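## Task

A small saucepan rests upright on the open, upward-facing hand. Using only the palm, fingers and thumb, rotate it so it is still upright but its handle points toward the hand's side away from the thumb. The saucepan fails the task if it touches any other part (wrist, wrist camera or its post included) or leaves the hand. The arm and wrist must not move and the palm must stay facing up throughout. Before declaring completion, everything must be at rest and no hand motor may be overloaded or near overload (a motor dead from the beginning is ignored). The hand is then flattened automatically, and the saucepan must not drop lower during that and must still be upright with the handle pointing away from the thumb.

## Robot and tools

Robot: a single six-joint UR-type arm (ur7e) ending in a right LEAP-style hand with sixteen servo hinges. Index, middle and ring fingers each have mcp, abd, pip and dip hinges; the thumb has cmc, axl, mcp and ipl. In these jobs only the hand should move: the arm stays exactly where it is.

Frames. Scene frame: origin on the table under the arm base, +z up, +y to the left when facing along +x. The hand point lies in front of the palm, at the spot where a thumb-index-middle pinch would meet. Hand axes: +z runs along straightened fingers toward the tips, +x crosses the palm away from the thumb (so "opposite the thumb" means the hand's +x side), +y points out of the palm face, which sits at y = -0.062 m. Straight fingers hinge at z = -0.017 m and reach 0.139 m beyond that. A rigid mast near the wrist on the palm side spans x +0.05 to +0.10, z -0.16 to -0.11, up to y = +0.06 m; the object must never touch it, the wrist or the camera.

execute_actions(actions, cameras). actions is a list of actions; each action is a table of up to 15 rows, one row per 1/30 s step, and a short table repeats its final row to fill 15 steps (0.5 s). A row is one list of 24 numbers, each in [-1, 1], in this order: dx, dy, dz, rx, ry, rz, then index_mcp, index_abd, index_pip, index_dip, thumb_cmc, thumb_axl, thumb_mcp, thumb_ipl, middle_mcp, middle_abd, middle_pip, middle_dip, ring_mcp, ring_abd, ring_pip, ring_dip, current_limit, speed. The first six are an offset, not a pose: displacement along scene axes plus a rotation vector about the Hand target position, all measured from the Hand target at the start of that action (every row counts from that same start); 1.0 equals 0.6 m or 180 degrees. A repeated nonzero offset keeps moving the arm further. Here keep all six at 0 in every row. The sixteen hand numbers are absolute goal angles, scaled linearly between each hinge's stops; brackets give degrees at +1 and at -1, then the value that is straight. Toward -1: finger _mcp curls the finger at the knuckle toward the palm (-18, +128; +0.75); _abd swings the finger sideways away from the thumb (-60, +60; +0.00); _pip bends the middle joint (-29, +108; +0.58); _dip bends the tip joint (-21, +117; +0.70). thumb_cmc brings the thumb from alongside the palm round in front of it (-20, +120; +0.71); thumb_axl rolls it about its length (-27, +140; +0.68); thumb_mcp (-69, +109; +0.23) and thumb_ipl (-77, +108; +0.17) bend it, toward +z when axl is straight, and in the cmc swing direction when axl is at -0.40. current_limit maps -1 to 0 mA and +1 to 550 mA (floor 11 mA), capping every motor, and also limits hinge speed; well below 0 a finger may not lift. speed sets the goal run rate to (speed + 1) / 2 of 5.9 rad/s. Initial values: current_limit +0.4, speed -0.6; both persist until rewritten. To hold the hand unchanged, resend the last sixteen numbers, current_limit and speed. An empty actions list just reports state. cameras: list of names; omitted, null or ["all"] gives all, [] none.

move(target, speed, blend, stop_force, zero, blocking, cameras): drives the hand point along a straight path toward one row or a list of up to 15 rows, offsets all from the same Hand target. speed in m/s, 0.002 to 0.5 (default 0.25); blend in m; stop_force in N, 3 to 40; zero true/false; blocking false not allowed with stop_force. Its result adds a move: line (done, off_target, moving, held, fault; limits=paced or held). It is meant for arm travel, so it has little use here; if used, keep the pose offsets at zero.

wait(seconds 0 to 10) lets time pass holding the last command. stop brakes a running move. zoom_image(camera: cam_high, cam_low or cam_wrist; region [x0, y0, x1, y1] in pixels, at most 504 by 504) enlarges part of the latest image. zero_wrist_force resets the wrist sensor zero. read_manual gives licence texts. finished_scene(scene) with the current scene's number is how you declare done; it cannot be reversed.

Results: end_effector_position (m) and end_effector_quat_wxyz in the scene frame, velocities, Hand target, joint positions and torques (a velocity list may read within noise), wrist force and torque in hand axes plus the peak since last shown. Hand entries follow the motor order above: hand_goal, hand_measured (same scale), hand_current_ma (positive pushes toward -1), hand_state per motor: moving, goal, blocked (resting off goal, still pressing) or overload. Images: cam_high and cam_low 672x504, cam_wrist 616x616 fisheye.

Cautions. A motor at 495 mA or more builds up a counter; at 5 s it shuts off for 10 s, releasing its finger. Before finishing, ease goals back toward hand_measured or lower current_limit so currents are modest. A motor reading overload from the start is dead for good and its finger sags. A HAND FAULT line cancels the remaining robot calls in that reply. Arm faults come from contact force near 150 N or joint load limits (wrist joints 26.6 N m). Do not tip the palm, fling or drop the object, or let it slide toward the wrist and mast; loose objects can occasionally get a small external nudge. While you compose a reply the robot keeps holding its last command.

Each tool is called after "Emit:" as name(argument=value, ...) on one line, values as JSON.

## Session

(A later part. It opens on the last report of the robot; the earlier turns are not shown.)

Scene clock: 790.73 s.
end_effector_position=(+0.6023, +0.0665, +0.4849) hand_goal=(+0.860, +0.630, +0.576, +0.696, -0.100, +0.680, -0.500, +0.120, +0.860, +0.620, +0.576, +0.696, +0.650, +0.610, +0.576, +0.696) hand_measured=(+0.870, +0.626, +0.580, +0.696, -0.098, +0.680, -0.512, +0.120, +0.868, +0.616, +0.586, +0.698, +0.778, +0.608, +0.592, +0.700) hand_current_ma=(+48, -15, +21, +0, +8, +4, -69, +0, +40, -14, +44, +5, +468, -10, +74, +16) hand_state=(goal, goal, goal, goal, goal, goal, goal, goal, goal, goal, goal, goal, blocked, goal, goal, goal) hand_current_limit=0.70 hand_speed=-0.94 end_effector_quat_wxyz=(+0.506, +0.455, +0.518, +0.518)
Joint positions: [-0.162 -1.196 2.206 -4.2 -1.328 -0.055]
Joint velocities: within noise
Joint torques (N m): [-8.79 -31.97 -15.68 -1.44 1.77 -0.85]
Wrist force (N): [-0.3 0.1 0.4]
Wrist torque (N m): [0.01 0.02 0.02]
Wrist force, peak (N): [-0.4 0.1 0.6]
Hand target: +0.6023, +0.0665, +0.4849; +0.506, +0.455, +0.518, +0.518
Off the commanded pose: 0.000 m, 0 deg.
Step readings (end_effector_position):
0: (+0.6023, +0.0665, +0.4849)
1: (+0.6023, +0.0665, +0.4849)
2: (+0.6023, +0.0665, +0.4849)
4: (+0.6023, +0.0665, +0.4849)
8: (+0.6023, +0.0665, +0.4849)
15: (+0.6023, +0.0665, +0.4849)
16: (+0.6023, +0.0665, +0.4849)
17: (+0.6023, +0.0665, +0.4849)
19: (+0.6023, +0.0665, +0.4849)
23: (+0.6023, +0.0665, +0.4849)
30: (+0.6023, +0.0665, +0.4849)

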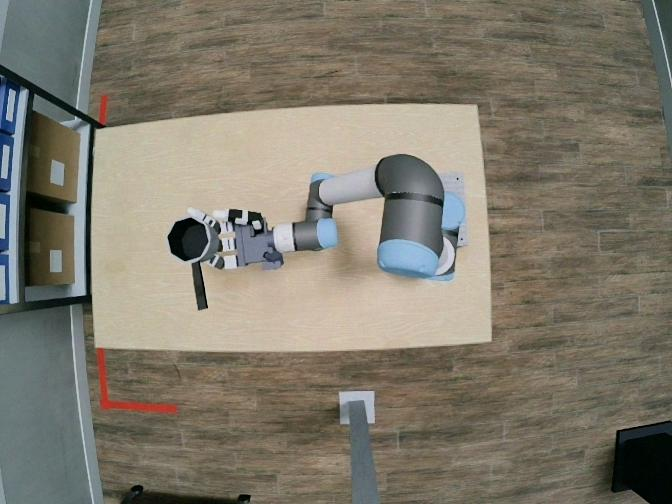

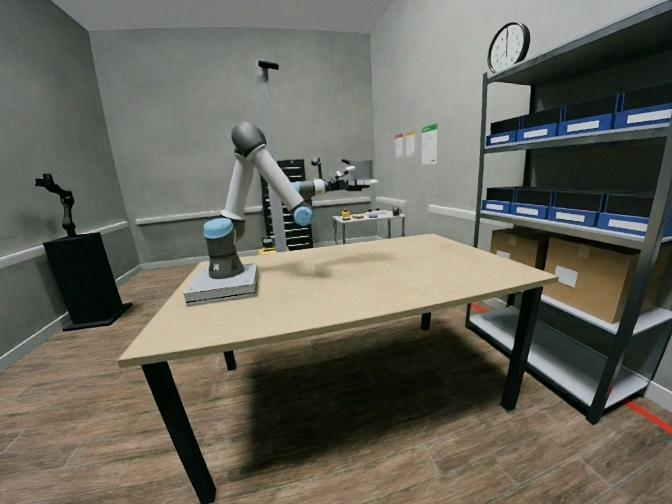

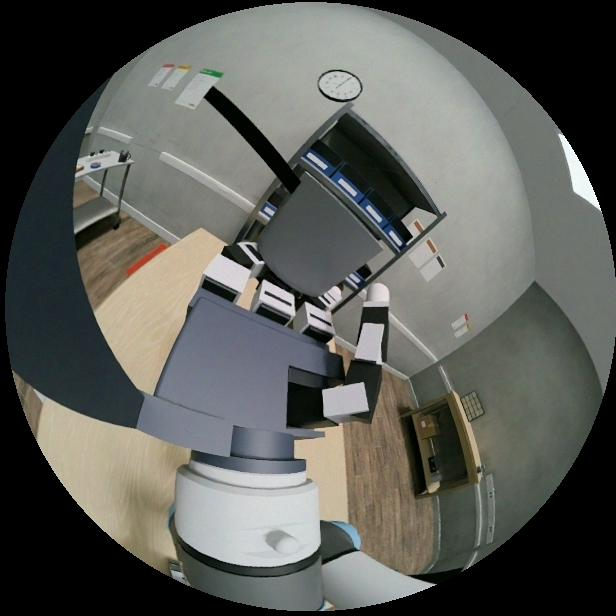

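Emit:
execute_actions(actions=[[[0,0,0,0,0,0,0.74,0.63,0.576,0.696,-0.1,0.68,-0.4,0.12,0.74,0.62,0.576,0.696,0.72,0.61,0.576,0.696,0.4,-0.93]],[[0,0,0,0,0,0,0.74,0.63,0.576,0.696,0.2,0.68,0.1,0.12,0.74,0.62,0.576,0.696,0.74,0.61,0.576,0.696,0.4,-0.93]],[[0,0,0,0,0,0,0.74,0.63,0.576,0.696,0.2,0.68,0.1,0.12,0.74,0.62,0.576,0.696,0.74,0.61,0.576,0.696,0.4,-0.9]],[[0,0,0,0,0,0,0.74,0.3,0.576,0.696,0.2,0.68,0.1,0.12,0.74,0.3,0.576,0.696,0.74,0.3,0.576,0.696,0.4,-0.94]],[[0,0,0,0,0,0,0.74,0.3,0.576,0.696,0.2,0.68,0.1,0.12,0.74,0.3,0.576,0.696,0.74,0.3,0.576,0.696,0.4,-0.94]]], cameras=["cam_high","cam_wrist","cam_low"])

Emit:
zoom_image(camera="cam_high", region=[150, 190, 290, 310])

Emit:
zoom_image(camera="cam_wrist", region=[200, 180, 450, 380])

Scene clock: 834.83 s.
end_effector_position=(+0.6023, +0.0665, +0.4849) hand_goal=(+0.740, +0.300, +0.576, +0.696, +0.200, +0.680, +0.100, +0.120, +0.740, +0.300, +0.576, +0.696, +0.740, +0.300, +0.576, +0.696) hand_measured=(+0.766, +0.304, +0.580, +0.696, +0.208, +0.682, +0.096, +0.120, +0.776, +0.304, +0.586, +0.698, +0.780, +0.302, +0.592, +0.700) hand_current_ma=(+130, +13, +21, +0, +34, +6, -20, +0, +188, +20, +44, +5, +204, +9, +74, +16) hand_state=(blocked, goal, goal, goal, goal, goal, goal, goal, blocked, goal, goal, goal, blocked, goal, goal, goal) hand_current_limit=0.40 hand_speed=-0.94 end_effector_quat_wxyz=(+0.506, +0.455, +0.518, +0.518)
Joint positions: [-0.162 -1.196 2.206 -4.2 -1.328 -0.055]
Joint velocities: within noise
Joint torques (N m): [-11.03 -33.43 -15.93 -1.5 2.46 -1.17]
Wrist force (N): [0.0 0.4 0.5]
Wrist torque (N m): [0.04 -0.01 0.00]
Wrist force, peak (N): [-0.3 0.0 0.7]
Hand target: +0.6023, +0.0665, +0.4849; +0.506, +0.455, +0.518, +0.518
Off the commanded pose: 0.000 m, 0 deg.
Step readings (end_effector_position):
0: (+0.6023, +0.0665, +0.4849)
1: (+0.6023, +0.0665, +0.4849)
2: (+0.6023, +0.0665, +0.4849)
4: (+0.6023, +0.0665, +0.4849)
8: (+0.6023, +0.0665, +0.4849)
15: (+0.6023, +0.0665, +0.4849)
16: (+0.6023, +0.0665, +0.4849)
17: (+0.6023, +0.0665, +0.4849)
19: (+0.6023, +0.0665, +0.4849)
23: (+0.6023, +0.0665, +0.4849)
30: (+0.6023, +0.0665, +0.4849)
31: (+0.6023, +0.0665, +0.4849)
32: (+0.6023, +0.0665, +0.4849)
34: (+0.6023, +0.0665, +0.4849)
38: (+0.6023, +0.0665, +0.4849)
45: (+0.6023, +0.0665, +0.4849)
46: (+0.6023, +0.0665, +0.4849)
47: (+0.6023, +0.0665, +0.4849)
49: (+0.6023, +0.0665, +0.4849)
53: (+0.6023, +0.0665, +0.4849)
60: (+0.6023, +0.0665, +0.4849)
61: (+0.6023, +0.0665, +0.4849)
62: (+0.6023, +0.0665, +0.4849)
64: (+0.6023, +0.0665, +0.4849)
68: (+0.6023, +0.0665, +0.4849)
75: (+0.6023, +0.0665, +0.4849)

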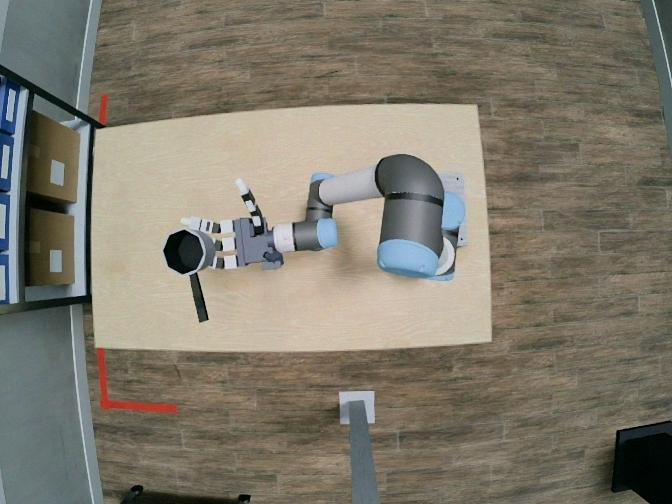

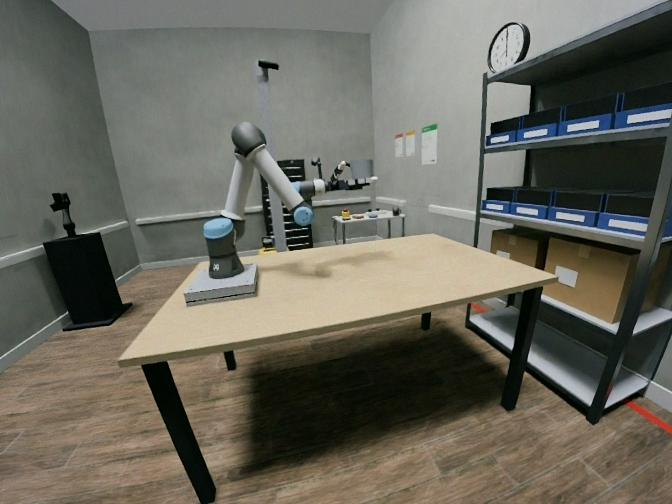

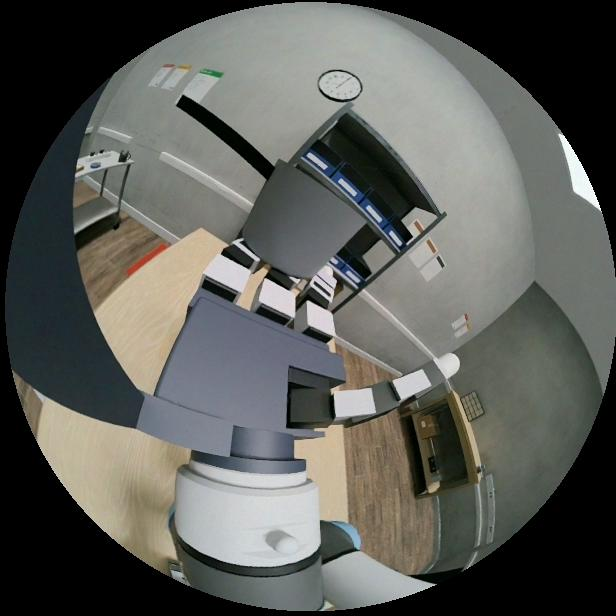

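Scaled by 3.600 from the camera's 672x504 image, which has a finer 960x720 frame.

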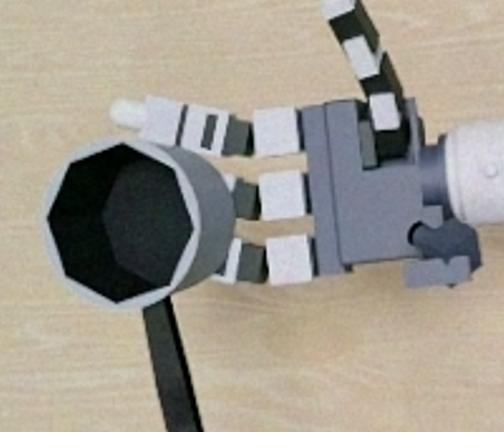

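Scaled by 2.016 from the camera's 616x616 image, which has a finer 880x880 frame.

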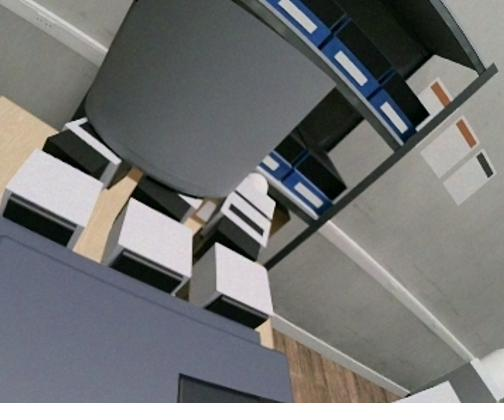

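Emit:
execute_actions(actions=[[[0,0,0,0,0,0,0.74,0.64,0.576,0.696,0.2,0.68,0.1,0.12,0.74,0.62,0.576,0.696,0.74,0.6,0.576,0.696,0.4,-0.94]],[[0,0,0,0,0,0,0.74,0.64,0.576,0.696,0.2,0.68,0.1,0.12,0.74,0.62,0.576,0.696,0.74,0.6,0.576,0.696,0.4,-0.94]],[[0,0,0,0,0,0,0.74,0.64,0.576,0.696,0.2,0.68,0.1,0.12,0.74,0.62,0.576,0.696,0.74,0.6,0.576,0.696,0.4,-0.94]]], cameras=["cam_high","cam_wrist"])

Emit:
zoom_image(camera="cam_high", region=[150, 190, 290, 330])

Emit:
zoom_image(camera="cam_wrist", region=[200, 180, 450, 380])

Scene clock: 867.27 s.
end_effector_position=(+0.6023, +0.0665, +0.4849) hand_goal=(+0.740, +0.640, +0.576, +0.696, +0.200, +0.680, +0.100, +0.120, +0.740, +0.620, +0.576, +0.696, +0.740, +0.600, +0.576, +0.696) hand_measured=(+0.764, +0.636, +0.580, +0.696, +0.208, +0.682, +0.096, +0.120, +0.776, +0.612, +0.586, +0.698, +0.780, +0.596, +0.592, +0.700) hand_current_ma=(+127, -16, +21, +0, +34, +6, -19, +0, +187, -30, +44, +5, +205, -15, +74, +16) hand_state=(blocked, goal, goal, goal, goal, goal, goal, goal, blocked, goal, goal, goal, blocked, goal, goal, goal) hand_current_limit=0.40 hand_speed=-0.94 end_effector_quat_wxyz=(+0.506, +0.455, +0.518, +0.518)
Joint positions: [-0.162 -1.196 2.206 -4.2 -1.328 -0.055]
Joint velocities: within noise
Joint torques (N m): [-12.25 -32.83 -16.47 -1.29 2.3 -0.84]
Wrist force (N): [-0.2 0.1 0.4]
Wrist torque (N m): [-0.01 0.01 0.04]
Wrist force, peak (N): [-0.3 0.2 0.7]
Hand target: +0.6023, +0.0665, +0.4849; +0.506, +0.455, +0.518, +0.518
Off the commanded pose: 0.000 m, 0 deg.
Step readings (end_effector_position):
0: (+0.6023, +0.0665, +0.4849)
1: (+0.6023, +0.0665, +0.4849)
2: (+0.6023, +0.0665, +0.4849)
4: (+0.6023, +0.0665, +0.4849)
8: (+0.6023, +0.0665, +0.4849)
15: (+0.6023, +0.0665, +0.4849)
16: (+0.6023, +0.0665, +0.4849)
17: (+0.6023, +0.0665, +0.4849)
19: (+0.6023, +0.0665, +0.4849)
23: (+0.6023, +0.0665, +0.4849)
30: (+0.6023, +0.0665, +0.4849)
31: (+0.6023, +0.0665, +0.4849)
32: (+0.6023, +0.0665, +0.4849)
34: (+0.6023, +0.0665, +0.4849)
38: (+0.6023, +0.0665, +0.4849)
45: (+0.6023, +0.0665, +0.4849)
Images, in order (width x height): cam_high 672x504, cam_wrist 616x616.

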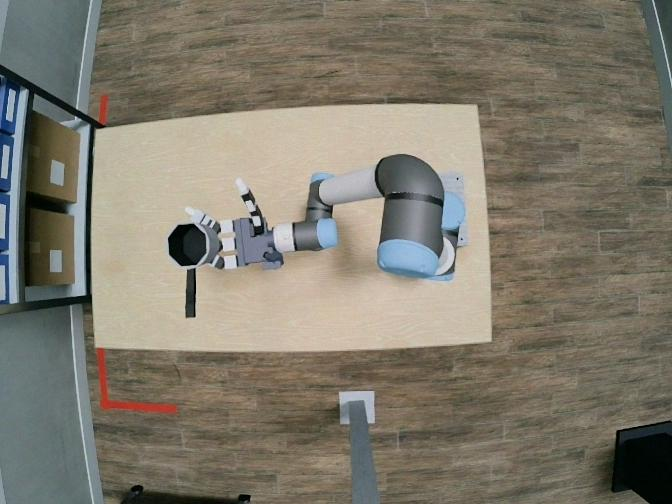

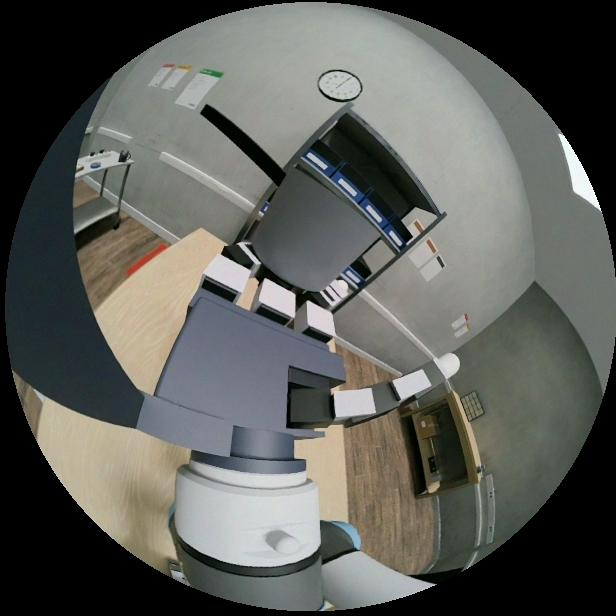

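Scaled by 3.600 from the camera's 672x504 image, which has a finer 960x720 frame.

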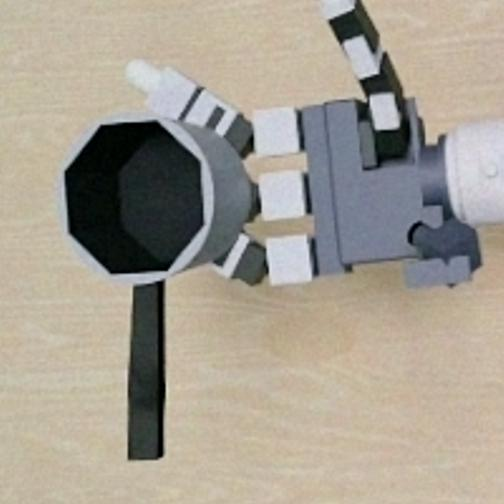

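Scaled by 2.016 from the camera's 616x616 image, which has a finer 880x880 frame.

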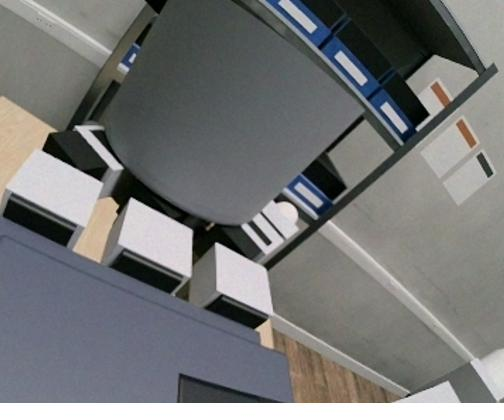

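Emit:
execute_actions(actions=[[[0,0,0,0,0,0,0.74,0.44,0.576,0.696,0.2,0.68,0.1,0.12,0.74,0.42,0.576,0.696,0.74,0.4,0.576,0.696,0.4,-0.95]],[[0,0,0,0,0,0,0.74,0.44,0.576,0.696,0.2,0.68,0.1,0.12,0.74,0.42,0.576,0.696,0.74,0.4,0.576,0.696,0.4,-0.95]],[[0,0,0,0,0,0,0.74,0.44,0.576,0.696,0.2,0.68,0.1,0.12,0.74,0.42,0.576,0.696,0.74,0.4,0.576,0.696,0.4,-0.95]]], cameras=["cam_high","cam_wrist"])

Emit:
zoom_image(camera="cam_high", region=[150, 190, 290, 330])

Emit:
zoom_image(camera="cam_wrist", region=[200, 180, 450, 380])

Scene clock: 984.47 s.
end_effector_position=(+0.6023, +0.0665, +0.4849) hand_goal=(+0.740, +0.440, +0.576, +0.696, +0.200, +0.680, +0.100, +0.120, +0.740, +0.420, +0.576, +0.696, +0.740, +0.400, +0.576, +0.696) hand_measured=(+0.764, +0.444, +0.580, +0.696, +0.208, +0.682, +0.096, +0.120, +0.776, +0.422, +0.586, +0.698, +0.780, +0.408, +0.592, +0.700) hand_current_ma=(+126, +14, +21, +0, +34, +6, -19, +0, +185, +5, +44, +5, +205, +30, +74, +16) hand_state=(blocked, goal, goal, goal, goal, goal, goal, goal, blocked, goal, goal, goal, blocked, goal, goal, goal) hand_current_limit=0.40 hand_speed=-0.95 end_effector_quat_wxyz=(+0.506, +0.455, +0.518, +0.518)
Joint positions: [-0.162 -1.196 2.206 -4.2 -1.328 -0.055]
Joint velocities: within noise
Joint torques (N m): [-11.99 -35.13 -17.4 -1.79 1.74 -0.65]
Wrist force (N): [-0.2 0.2 0.4]
Wrist torque (N m): [0.02 0.01 0.01]
Wrist force, peak (N): [-0.1 0.0 0.8]
Hand target: +0.6023, +0.0665, +0.4849; +0.506, +0.455, +0.518, +0.518
Off the commanded pose: 0.000 m, 0 deg.
Step readings (end_effector_position):
0: (+0.6023, +0.0665, +0.4849)
1: (+0.6023, +0.0665, +0.4849)
2: (+0.6023, +0.0665, +0.4849)
4: (+0.6023, +0.0665, +0.4849)
8: (+0.6023, +0.0665, +0.4849)
15: (+0.6023, +0.0665, +0.4849)
16: (+0.6023, +0.0665, +0.4849)
17: (+0.6023, +0.0665, +0.4849)
19: (+0.6023, +0.0665, +0.4849)
23: (+0.6023, +0.0665, +0.4849)
30: (+0.6023, +0.0665, +0.4849)
31: (+0.6023, +0.0665, +0.4849)
32: (+0.6023, +0.0665, +0.4849)
34: (+0.6023, +0.0665, +0.4849)
38: (+0.6023, +0.0665, +0.4849)
45: (+0.6023, +0.0665, +0.4849)
Images, in order (width x height): cam_high 672x504, cam_wrist 616x616.

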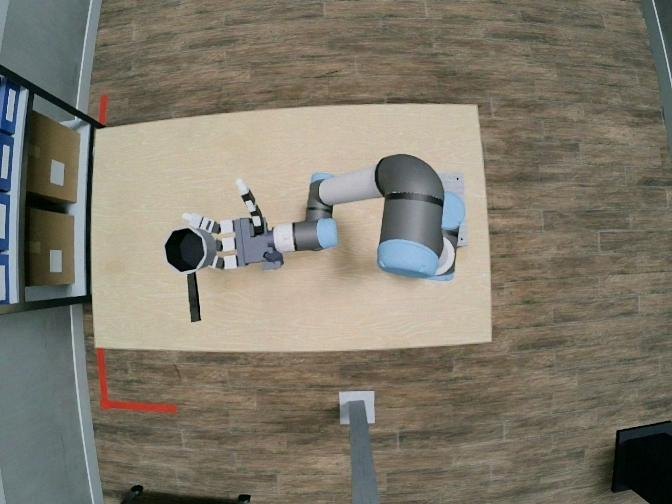

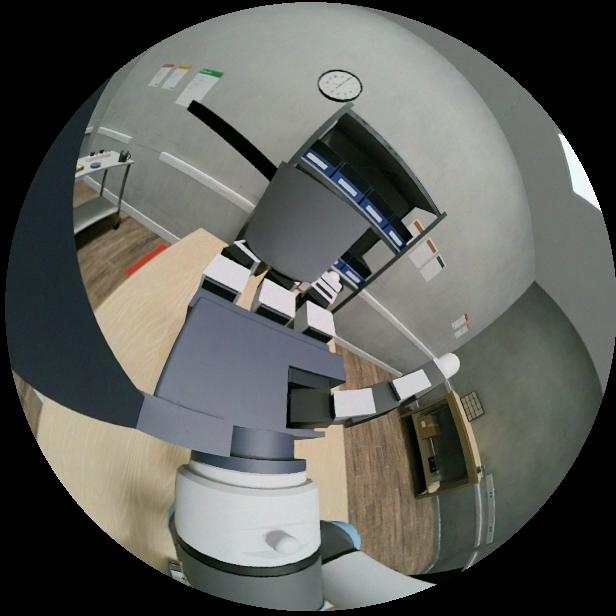

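Scaled by 3.600 from the camera's 672x504 image, which has a finer 960x720 frame.

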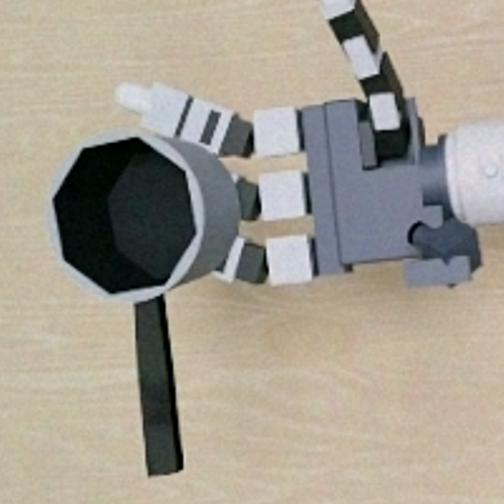

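Scaled by 2.016 from the camera's 616x616 image, which has a finer 880x880 frame.

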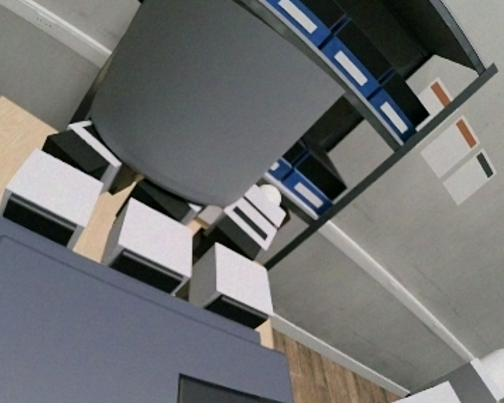

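Emit:
execute_actions(actions=[[[0,0,0,0,0,0,0.74,0.24,0.576,0.696,0.2,0.68,0.10,0.12,0.74,0.22,0.576,0.696,0.74,0.20,0.576,0.696,0.4,-0.95]]], cameras=["cam_high"])

Emit:
wait(seconds=2, cameras=["cam_high"])

Emit:
zoom_image(camera="cam_high", region=[150, 190, 290, 330])

Scene clock: 1005.93 s.
end_effector_position=(+0.6023, +0.0665, +0.4849) hand_goal=(+0.740, +0.240, +0.576, +0.696, +0.200, +0.680, +0.100, +0.120, +0.740, +0.220, +0.576, +0.696, +0.740, +0.200, +0.576, +0.696) hand_measured=(+0.764, +0.244, +0.580, +0.696, +0.208, +0.682, +0.096, +0.120, +0.776, +0.222, +0.586, +0.698, +0.782, +0.206, +0.592, +0.700) hand_current_ma=(+126, +13, +21, +0, +34, +6, -19, +0, +184, +8, +44, +5, +213, +22, +74, +16) hand_state=(blocked, goal, goal, goal, goal, goal, goal, goal, blocked, goal, goal, goal, blocked, goal, goal, goal) hand_current_limit=0.40 hand_speed=-0.95 end_effector_quat_wxyz=(+0.506, +0.455, +0.518, +0.518)
Joint positions: [-0.162 -1.196 2.206 -4.2 -1.328 -0.055]
Joint velocities: within noise
Joint torques (N m): [-9.87 -34.65 -16.11 -1.86 1.28 -0.85]
Wrist force (N): [-0.1 0.2 0.6]
Wrist torque (N m): [0.01 0.00 -0.03]
Wrist force, peak (N): [-0.2 0.0 0.8]
Hand target: +0.6023, +0.0665, +0.4849; +0.506, +0.455, +0.518, +0.518
Off the commanded pose: 0.000 m, 0 deg.
Step readings (end_effector_position):
0: (+0.6023, +0.0665, +0.4849)
1: (+0.6023, +0.0665, +0.4849)
2: (+0.6023, +0.0665, +0.4849)
4: (+0.6023, +0.0665, +0.4849)
8: (+0.6023, +0.0665, +0.4849)
15: (+0.6023, +0.0665, +0.4849)
Images, in order (width x height): cam_high 672x504.

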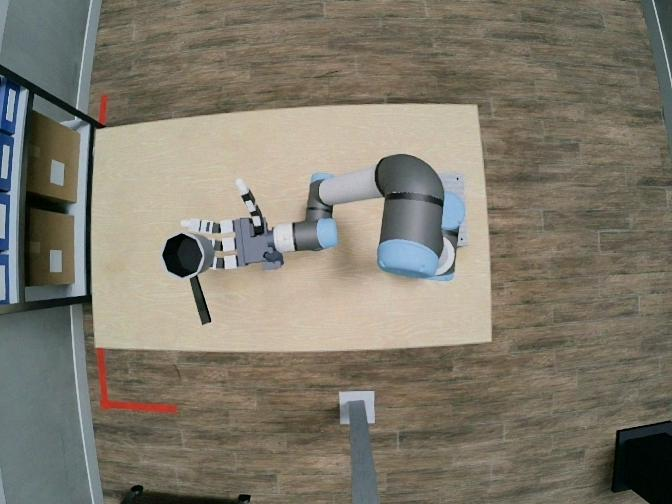

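Scene clock: 1007.93 s.
end_effector_position=(+0.6023, +0.0665, +0.4849) hand_goal=(+0.740, +0.240, +0.576, +0.696, +0.200, +0.680, +0.100, +0.120, +0.740, +0.220, +0.576, +0.696, +0.740, +0.200, +0.576, +0.696) hand_measured=(+0.764, +0.244, +0.580, +0.696, +0.208, +0.682, +0.096, +0.120, +0.776, +0.222, +0.586, +0.698, +0.782, +0.206, +0.592, +0.700) hand_current_ma=(+126, +13, +21, +0, +34, +6, -19, +0, +184, +8, +44, +5, +213, +22, +74, +16) hand_state=(blocked, goal, goal, goal, goal, goal, goal, goal, blocked, goal, goal, goal, blocked, goal, goal, goal) hand_current_limit=0.40 hand_speed=-0.95 end_effector_quat_wxyz=(+0.506, +0.455, +0.518, +0.518)
Joint positions: [-0.162 -1.196 2.206 -4.2 -1.328 -0.055]
Joint velocities: within noise
Joint torques (N m): [-10.57 -36.33 -18.77 -1.82 1.43 -0.68]
Wrist force (N): [-0.2 0.2 0.5]
Wrist torque (N m): [0.03 0.02 -0.04]
Wrist force, peak (N): [-0.1 0.0 0.8]
Hand target: +0.6023, +0.0665, +0.4849; +0.506, +0.455, +0.518, +0.518
Off the commanded pose: 0.000 m, 0 deg.
wait: 2.00 s; at rest by 0.17 s
Images, in order (width x height): cam_high 672x504.

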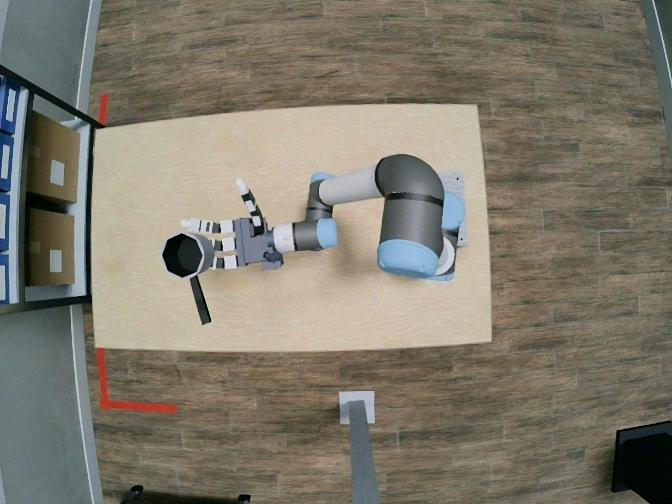

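Scaled by 3.600 from the camera's 672x504 image, which has a finer 960x720 frame.

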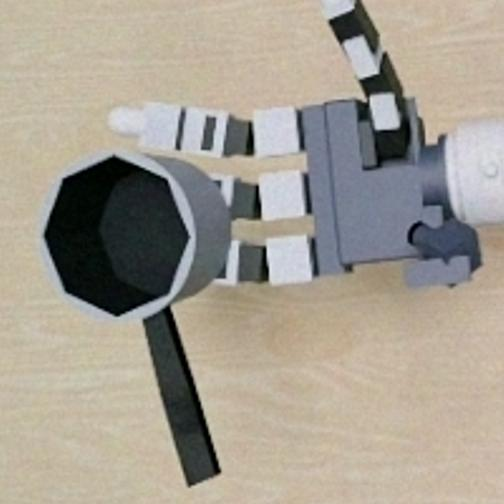

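Emit:
execute_actions(actions=[], cameras=["cam_low","cam_wrist"])

Emit:
zoom_image(camera="cam_low", region=[240, 100, 440, 250])

Scene clock: 1136.20 s.
end_effector_position=(+0.6023, +0.0665, +0.4849) hand_goal=(+0.740, +0.240, +0.576, +0.696, +0.200, +0.680, +0.100, +0.120, +0.740, +0.220, +0.576, +0.696, +0.740, +0.200, +0.576, +0.696) hand_measured=(+0.764, +0.244, +0.580, +0.696, +0.208, +0.682, +0.096, +0.120, +0.776, +0.222, +0.586, +0.698, +0.782, +0.206, +0.592, +0.700) hand_current_ma=(+126, +13, +21, +0, +34, +6, -19, +0, +184, +8, +44, +5, +213, +22, +74, +16) hand_state=(blocked, goal, goal, goal, goal, goal, goal, goal, blocked, goal, goal, goal, blocked, goal, goal, goal) hand_current_limit=0.40 hand_speed=-0.95 end_effector_quat_wxyz=(+0.506, +0.455, +0.518, +0.518)
Joint positions: [-0.162 -1.196 2.206 -4.2 -1.328 -0.055]
Joint velocities: within noise
Joint torques (N m): [-6.16 -35.77 -16.68 -2.15 -0.03 -0.54]
Wrist force (N): [-0.1 0.0 0.8]
Wrist torque (N m): [-0.02 -0.01 -0.03]
Wrist force, peak (N): [-0.1 0.1 0.9]
Hand target: +0.6023, +0.0665, +0.4849; +0.506, +0.455, +0.518, +0.518
Off the commanded pose: 0.000 m, 0 deg.
Images, in order (width x height): cam_low 672x504, cam_wrist 616x616.

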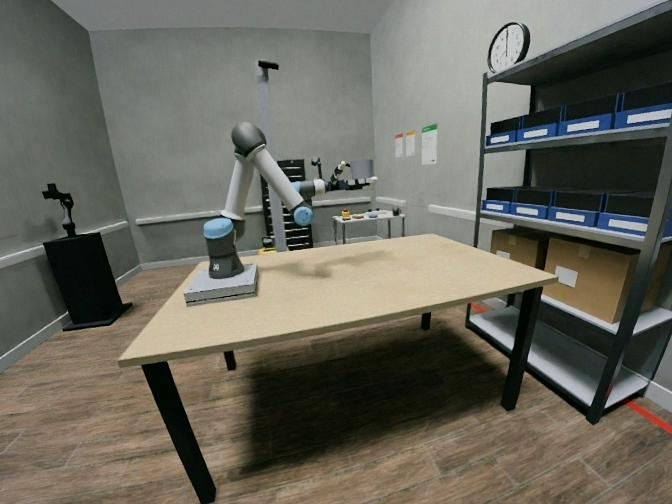

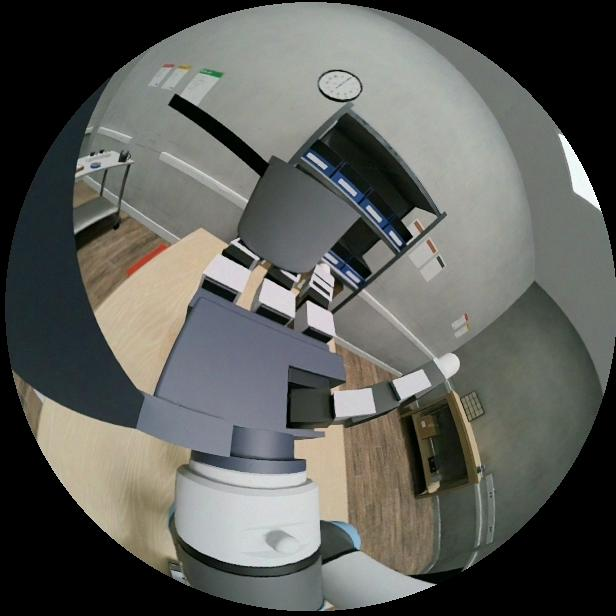

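Scaled by 2.520 from the camera's 672x504 image, which has a finer 960x720 frame.

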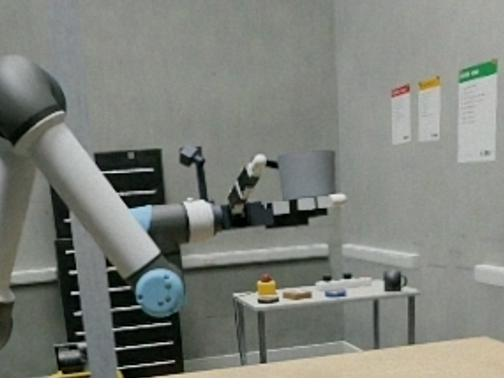

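Emit:
execute_actions(actions=[[[0,0,0,0,0,0,0.74,0.18,0.576,0.696,0.2,0.68,0.10,0.12,0.74,0.16,0.576,0.696,0.74,0.14,0.576,0.696,0.4,1.0],[0,0,0,0,0,0,0.74,0.18,0.576,0.696,0.2,0.68,0.10,0.12,0.74,0.16,0.576,0.696,0.74,0.14,0.576,0.696,0.4,1.0],[0,0,0,0,0,0,0.74,0.18,0.576,0.696,0.2,0.68,0.10,0.12,0.74,0.16,0.576,0.696,0.74,0.14,0.576,0.696,0.4,1.0],[0,0,0,0,0,0,0.74,0.24,0.576,0.696,0.2,0.68,0.10,0.12,0.74,0.22,0.576,0.696,0.74,0.20,0.576,0.696,0.4,-0.95]]], cameras=["cam_high"])

Emit:
zoom_image(camera="cam_high", region=[150, 190, 290, 330])

Scene clock: 1144.53 s.
end_effector_position=(+0.6023, +0.0665, +0.4849) hand_goal=(+0.740, +0.240, +0.576, +0.696, +0.200, +0.680, +0.100, +0.120, +0.740, +0.220, +0.576, +0.696, +0.740, +0.200, +0.576, +0.696) hand_measured=(+0.764, +0.236, +0.580, +0.696, +0.208, +0.682, +0.096, +0.120, +0.772, +0.216, +0.586, +0.698, +0.784, +0.190, +0.592, +0.700) hand_current_ma=(+126, -17, +21, +0, +34, +6, -19, +0, +166, -14, +45, +6, +231, -45, +74, +16) hand_state=(blocked, goal, goal, goal, goal, goal, goal, goal, blocked, goal, goal, goal, blocked, goal, goal, goal) hand_current_limit=0.40 hand_speed=-0.95 end_effector_quat_wxyz=(+0.506, +0.455, +0.518, +0.518)
Joint positions: [-0.162 -1.196 2.206 -4.2 -1.328 -0.055]
Joint velocities: within noise
Joint torques (N m): [-7.02 -36.76 -15.92 -2.32 -0.06 -0.59]
Wrist force (N): [-0.1 0.1 0.6]
Wrist torque (N m): [0.00 0.00 -0.04]
Wrist force, peak (N): [-0.7 0.0 0.6]
Hand target: +0.6023, +0.0665, +0.4849; +0.506, +0.455, +0.518, +0.518
Off the commanded pose: 0.000 m, 0 deg.
Step readings (end_effector_position):
0: (+0.6023, +0.0665, +0.4849)
1: (+0.6023, +0.0665, +0.4849)
2: (+0.6023, +0.0665, +0.4849)
4: (+0.6023, +0.0665, +0.4849)
8: (+0.6023, +0.0665, +0.4849)
15: (+0.6023, +0.0665, +0.4849)
Images, in order (width x height): cam_high 672x504.

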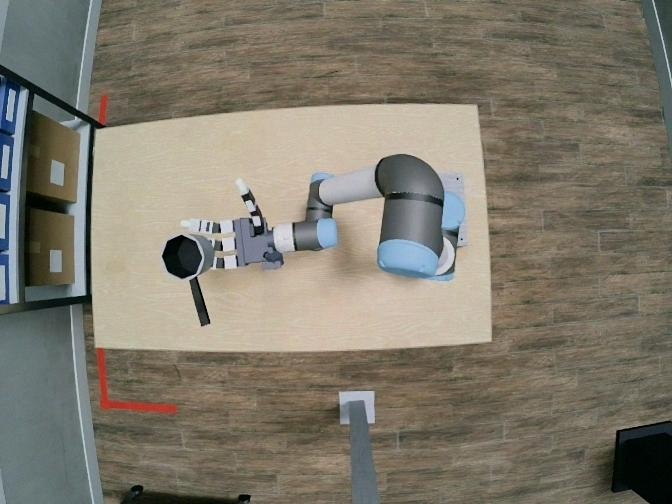

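Scaled by 3.600 from the camera's 672x504 image, which has a finer 960x720 frame.

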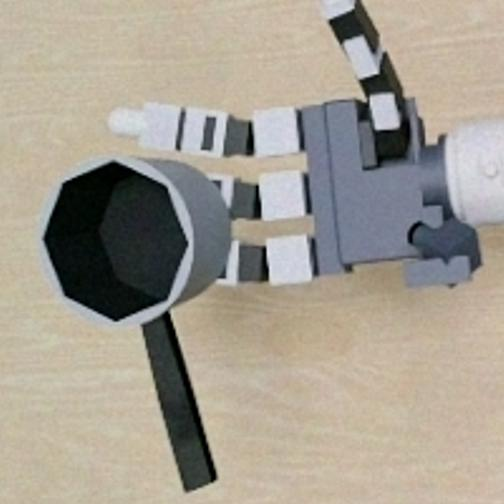

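Emit:
execute_actions(actions=[[[0,0,0,0,0,0,0.82,0.24,0.576,0.696,0.2,0.68,0.10,0.12,0.82,0.22,0.576,0.696,0.74,0.20,0.576,0.696,0.4,-0.95]]], cameras=["cam_low"])

Emit:
zoom_image(camera="cam_low", region=[330, 145, 400, 195])

Scene clock: 1158.13 s.
end_effector_position=(+0.6023, +0.0665, +0.4849) hand_goal=(+0.820, +0.240, +0.576, +0.696, +0.200, +0.680, +0.100, +0.120, +0.820, +0.220, +0.576, +0.696, +0.740, +0.200, +0.576, +0.696) hand_measured=(+0.830, +0.236, +0.580, +0.696, +0.208, +0.682, +0.096, +0.120, +0.828, +0.218, +0.586, +0.698, +0.788, +0.194, +0.592, +0.700) hand_current_ma=(+46, -16, +21, +0, +34, +6, -19, +0, +44, -10, +45, +6, +247, -23, +74, +18) hand_state=(goal, goal, goal, goal, goal, goal, goal, goal, goal, goal, goal, goal, blocked, goal, goal, goal) hand_current_limit=0.40 hand_speed=-0.95 end_effector_quat_wxyz=(+0.506, +0.455, +0.518, +0.518)
Joint positions: [-0.162 -1.196 2.206 -4.2 -1.328 -0.055]
Joint velocities: within noise
Joint torques (N m): [-6.76 -35.75 -15.73 -2.08 -0.29 -0.33]
Wrist force (N): [-0.1 0.1 0.5]
Wrist torque (N m): [0.01 0.00 -0.03]
Wrist force, peak (N): [-0.2 -0.2 0.8]
Hand target: +0.6023, +0.0665, +0.4849; +0.506, +0.455, +0.518, +0.518
Off the commanded pose: 0.000 m, 0 deg.
Step readings (end_effector_position):
0: (+0.6023, +0.0665, +0.4849)
1: (+0.6023, +0.0665, +0.4849)
2: (+0.6023, +0.0665, +0.4849)
4: (+0.6023, +0.0665, +0.4849)
8: (+0.6023, +0.0665, +0.4849)
15: (+0.6023, +0.0665, +0.4849)
Images, in order (width x height): cam_low 672x504.

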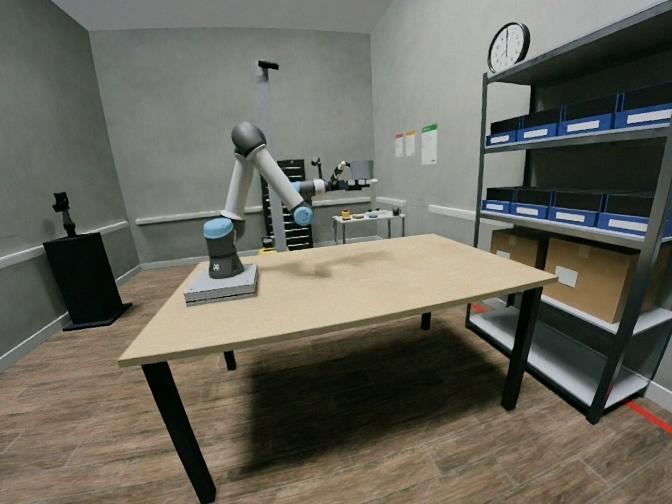

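Scaled by 7.200 from the camera's 672x504 image, which has a finer 960x720 frame.

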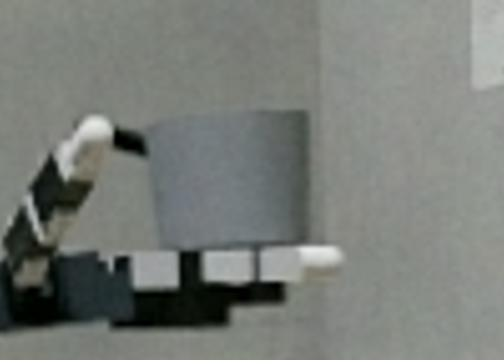

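Emit:
execute_actions(actions=[[[0,0,0,0,0,0,0.82,0.44,0.576,0.696,0.2,0.68,0.10,0.12,0.82,0.42,0.576,0.696,0.74,0.40,0.576,0.696,0.4,-0.95]]], cameras=["cam_high"])

Emit:
wait(seconds=1.5, cameras=["cam_high","cam_low"])

Emit:
zoom_image(camera="cam_high", region=[150, 190, 290, 330])

Emit:
zoom_image(camera="cam_low", region=[330, 145, 400, 195])

Scene clock: 1164.80 s.
end_effector_position=(+0.6023, +0.0665, +0.4849) hand_goal=(+0.820, +0.440, +0.576, +0.696, +0.200, +0.680, +0.100, +0.120, +0.820, +0.420, +0.576, +0.696, +0.740, +0.400, +0.576, +0.696) hand_measured=(+0.830, +0.436, +0.580, +0.696, +0.208, +0.682, +0.096, +0.120, +0.828, +0.416, +0.586, +0.698, +0.788, +0.394, +0.592, +0.700) hand_current_ma=(+47, -18, +21, +0, +34, +6, -19, +0, +44, -15, +45, +6, +247, -22, +74, +18) hand_state=(goal, goal, goal, goal, goal, goal, goal, goal, goal, goal, goal, goal, blocked, goal, goal, goal) hand_current_limit=0.40 hand_speed=-0.95 end_effector_quat_wxyz=(+0.506, +0.455, +0.518, +0.518)
Joint positions: [-0.162 -1.196 2.206 -4.2 -1.328 -0.055]
Joint velocities: within noise
Joint torques (N m): [-6.8 -36.39 -16.76 -2.35 -0.48 -0.4]
Wrist force (N): [0.0 0.1 0.5]
Wrist torque (N m): [-0.01 -0.01 0.02]
Wrist force, peak (N): [-0.2 -0.1 0.8]
Hand target: +0.6023, +0.0665, +0.4849; +0.506, +0.455, +0.518, +0.518
Off the commanded pose: 0.000 m, 0 deg.
Step readings (end_effector_position):
0: (+0.6023, +0.0665, +0.4849)
1: (+0.6023, +0.0665, +0.4849)
2: (+0.6023, +0.0665, +0.4849)
4: (+0.6023, +0.0665, +0.4849)
8: (+0.6023, +0.0665, +0.4849)
15: (+0.6023, +0.0665, +0.4849)
Images, in order (width x height): cam_high 672x504.

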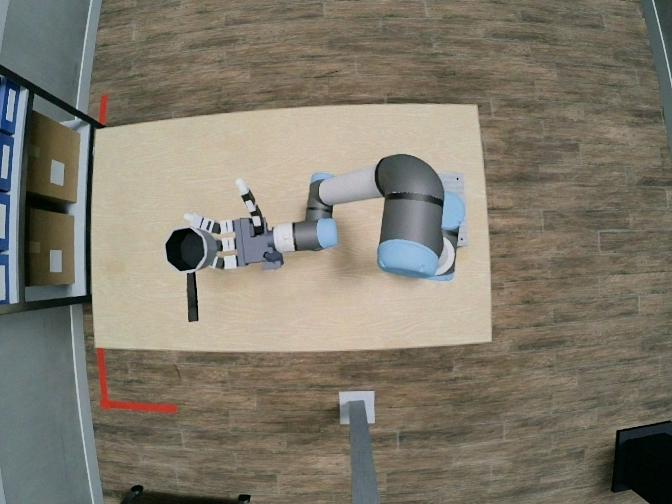

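Scene clock: 1166.30 s.
end_effector_position=(+0.6023, +0.0665, +0.4849) hand_goal=(+0.820, +0.440, +0.576, +0.696, +0.200, +0.680, +0.100, +0.120, +0.820, +0.420, +0.576, +0.696, +0.740, +0.400, +0.576, +0.696) hand_measured=(+0.830, +0.436, +0.580, +0.696, +0.208, +0.682, +0.096, +0.120, +0.828, +0.416, +0.586, +0.698, +0.788, +0.394, +0.592, +0.700) hand_current_ma=(+46, -18, +21, +0, +34, +6, -19, +0, +44, -15, +45, +6, +247, -22, +74, +18) hand_state=(goal, goal, goal, goal, goal, goal, goal, goal, goal, goal, goal, goal, blocked, goal, goal, goal) hand_current_limit=0.40 hand_speed=-0.95 end_effector_quat_wxyz=(+0.506, +0.455, +0.518, +0.518)
Joint positions: [-0.162 -1.196 2.206 -4.2 -1.328 -0.055]
Joint velocities: within noise
Joint torques (N m): [-5.35 -36.36 -15.5 -2.37 -0.3 -0.45]
Wrist force (N): [0.0 0.0 0.4]
Wrist torque (N m): [-0.01 -0.02 0.01]
Wrist force, peak (N): [-0.4 0.0 0.8]
Hand target: +0.6023, +0.0665, +0.4849; +0.506, +0.455, +0.518, +0.518
Off the commanded pose: 0.000 m, 0 deg.
wait: 1.50 s; at rest by 0.17 s
Images, in order (width x height): cam_high 672x504, cam_low 672x504.

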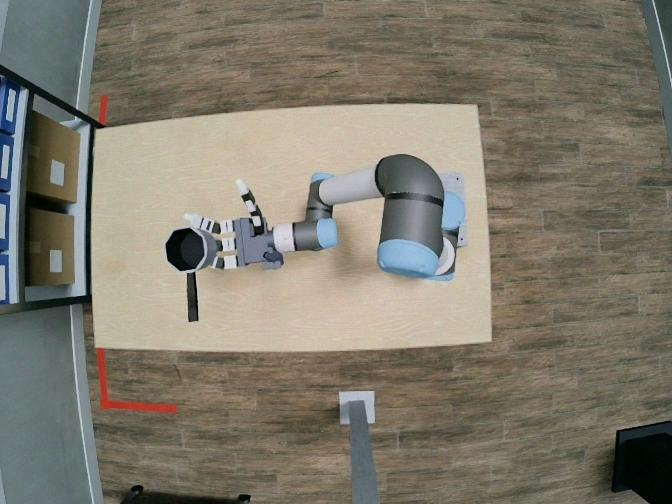

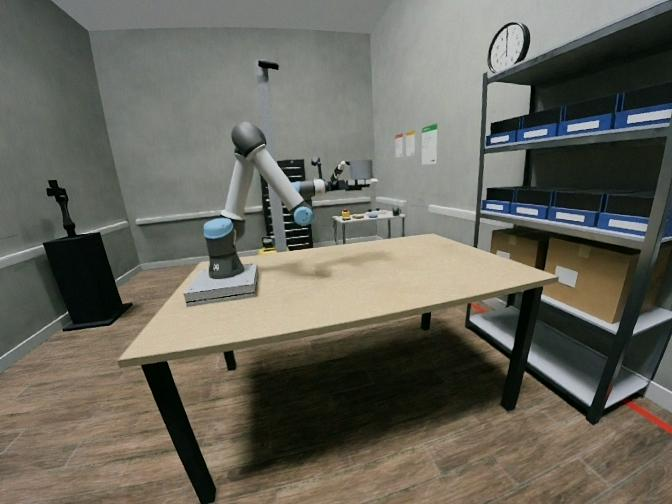

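Scaled by 3.600 from the camera's 672x504 image, which has a finer 960x720 frame.

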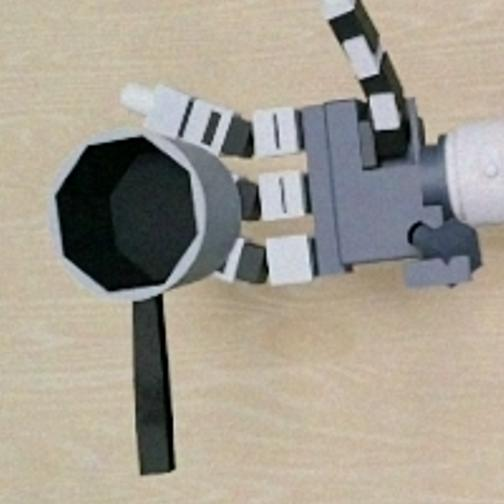

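Scaled by 7.200 from the camera's 672x504 image, which has a finer 960x720 frame.

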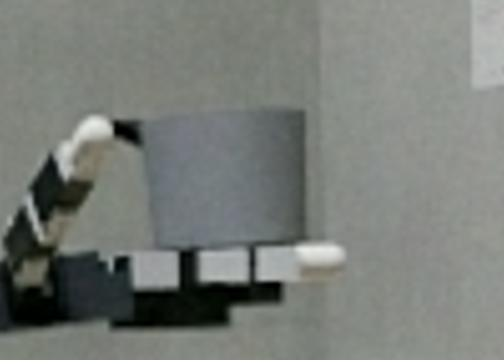

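Emit:
execute_actions(actions=[[[0,0,0,0,0,0,0.80,0.44,0.576,0.696,0.2,0.68,0.10,0.12,0.74,0.42,0.576,0.696,0.74,0.40,0.576,0.696,0.4,-0.95]]], cameras=["cam_low"])

Emit:
zoom_image(camera="cam_low", region=[330, 145, 400, 195])

Scene clock: 1174.37 s.
end_effector_position=(+0.6023, +0.0665, +0.4849) hand_goal=(+0.800, +0.440, +0.576, +0.696, +0.200, +0.680, +0.100, +0.120, +0.740, +0.420, +0.576, +0.696, +0.740, +0.400, +0.576, +0.696) hand_measured=(+0.826, +0.436, +0.580, +0.696, +0.208, +0.682, +0.096, +0.120, +0.776, +0.418, +0.586, +0.698, +0.788, +0.396, +0.592, +0.700) hand_current_ma=(+131, -18, +21, +0, +34, +6, -19, +0, +185, -11, +45, +6, +247, -13, +74, +18) hand_state=(blocked, goal, goal, goal, goal, goal, goal, goal, blocked, goal, goal, goal, blocked, goal, goal, goal) hand_current_limit=0.40 hand_speed=-0.95 end_effector_quat_wxyz=(+0.506, +0.455, +0.518, +0.518)
Joint positions: [-0.162 -1.196 2.206 -4.2 -1.328 -0.055]
Joint velocities: within noise
Joint torques (N m): [-4.21 -38.33 -14.7 -2.3 -0.35 -0.52]
Wrist force (N): [-0.1 0.0 0.7]
Wrist torque (N m): [-0.03 0.00 0.00]
Wrist force, peak (N): [-0.3 0.1 0.8]
Hand target: +0.6023, +0.0665, +0.4849; +0.506, +0.455, +0.518, +0.518
Off the commanded pose: 0.000 m, 0 deg.
Step readings (end_effector_position):
0: (+0.6023, +0.0665, +0.4849)
1: (+0.6023, +0.0665, +0.4849)
2: (+0.6023, +0.0665, +0.4849)
4: (+0.6023, +0.0665, +0.4849)
8: (+0.6023, +0.0665, +0.4849)
15: (+0.6023, +0.0665, +0.4849)
Images, in order (width x height): cam_low 672x504.

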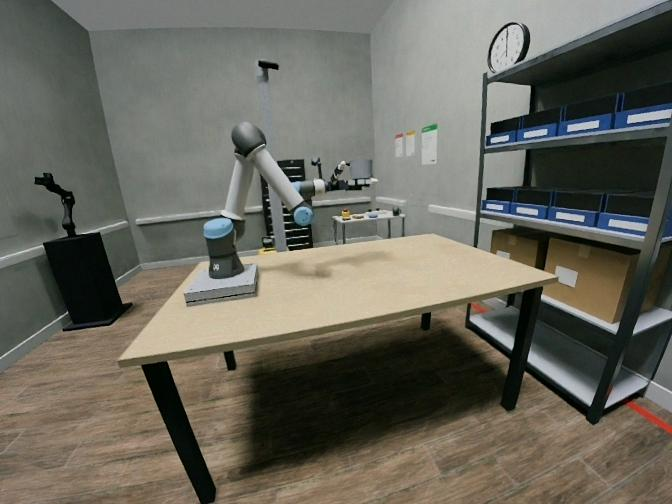

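Scaled by 7.200 from the camera's 672x504 image, which has a finer 960x720 frame.

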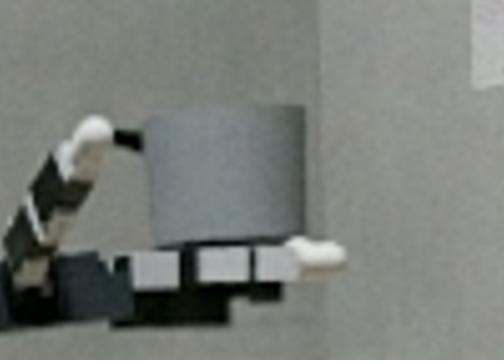

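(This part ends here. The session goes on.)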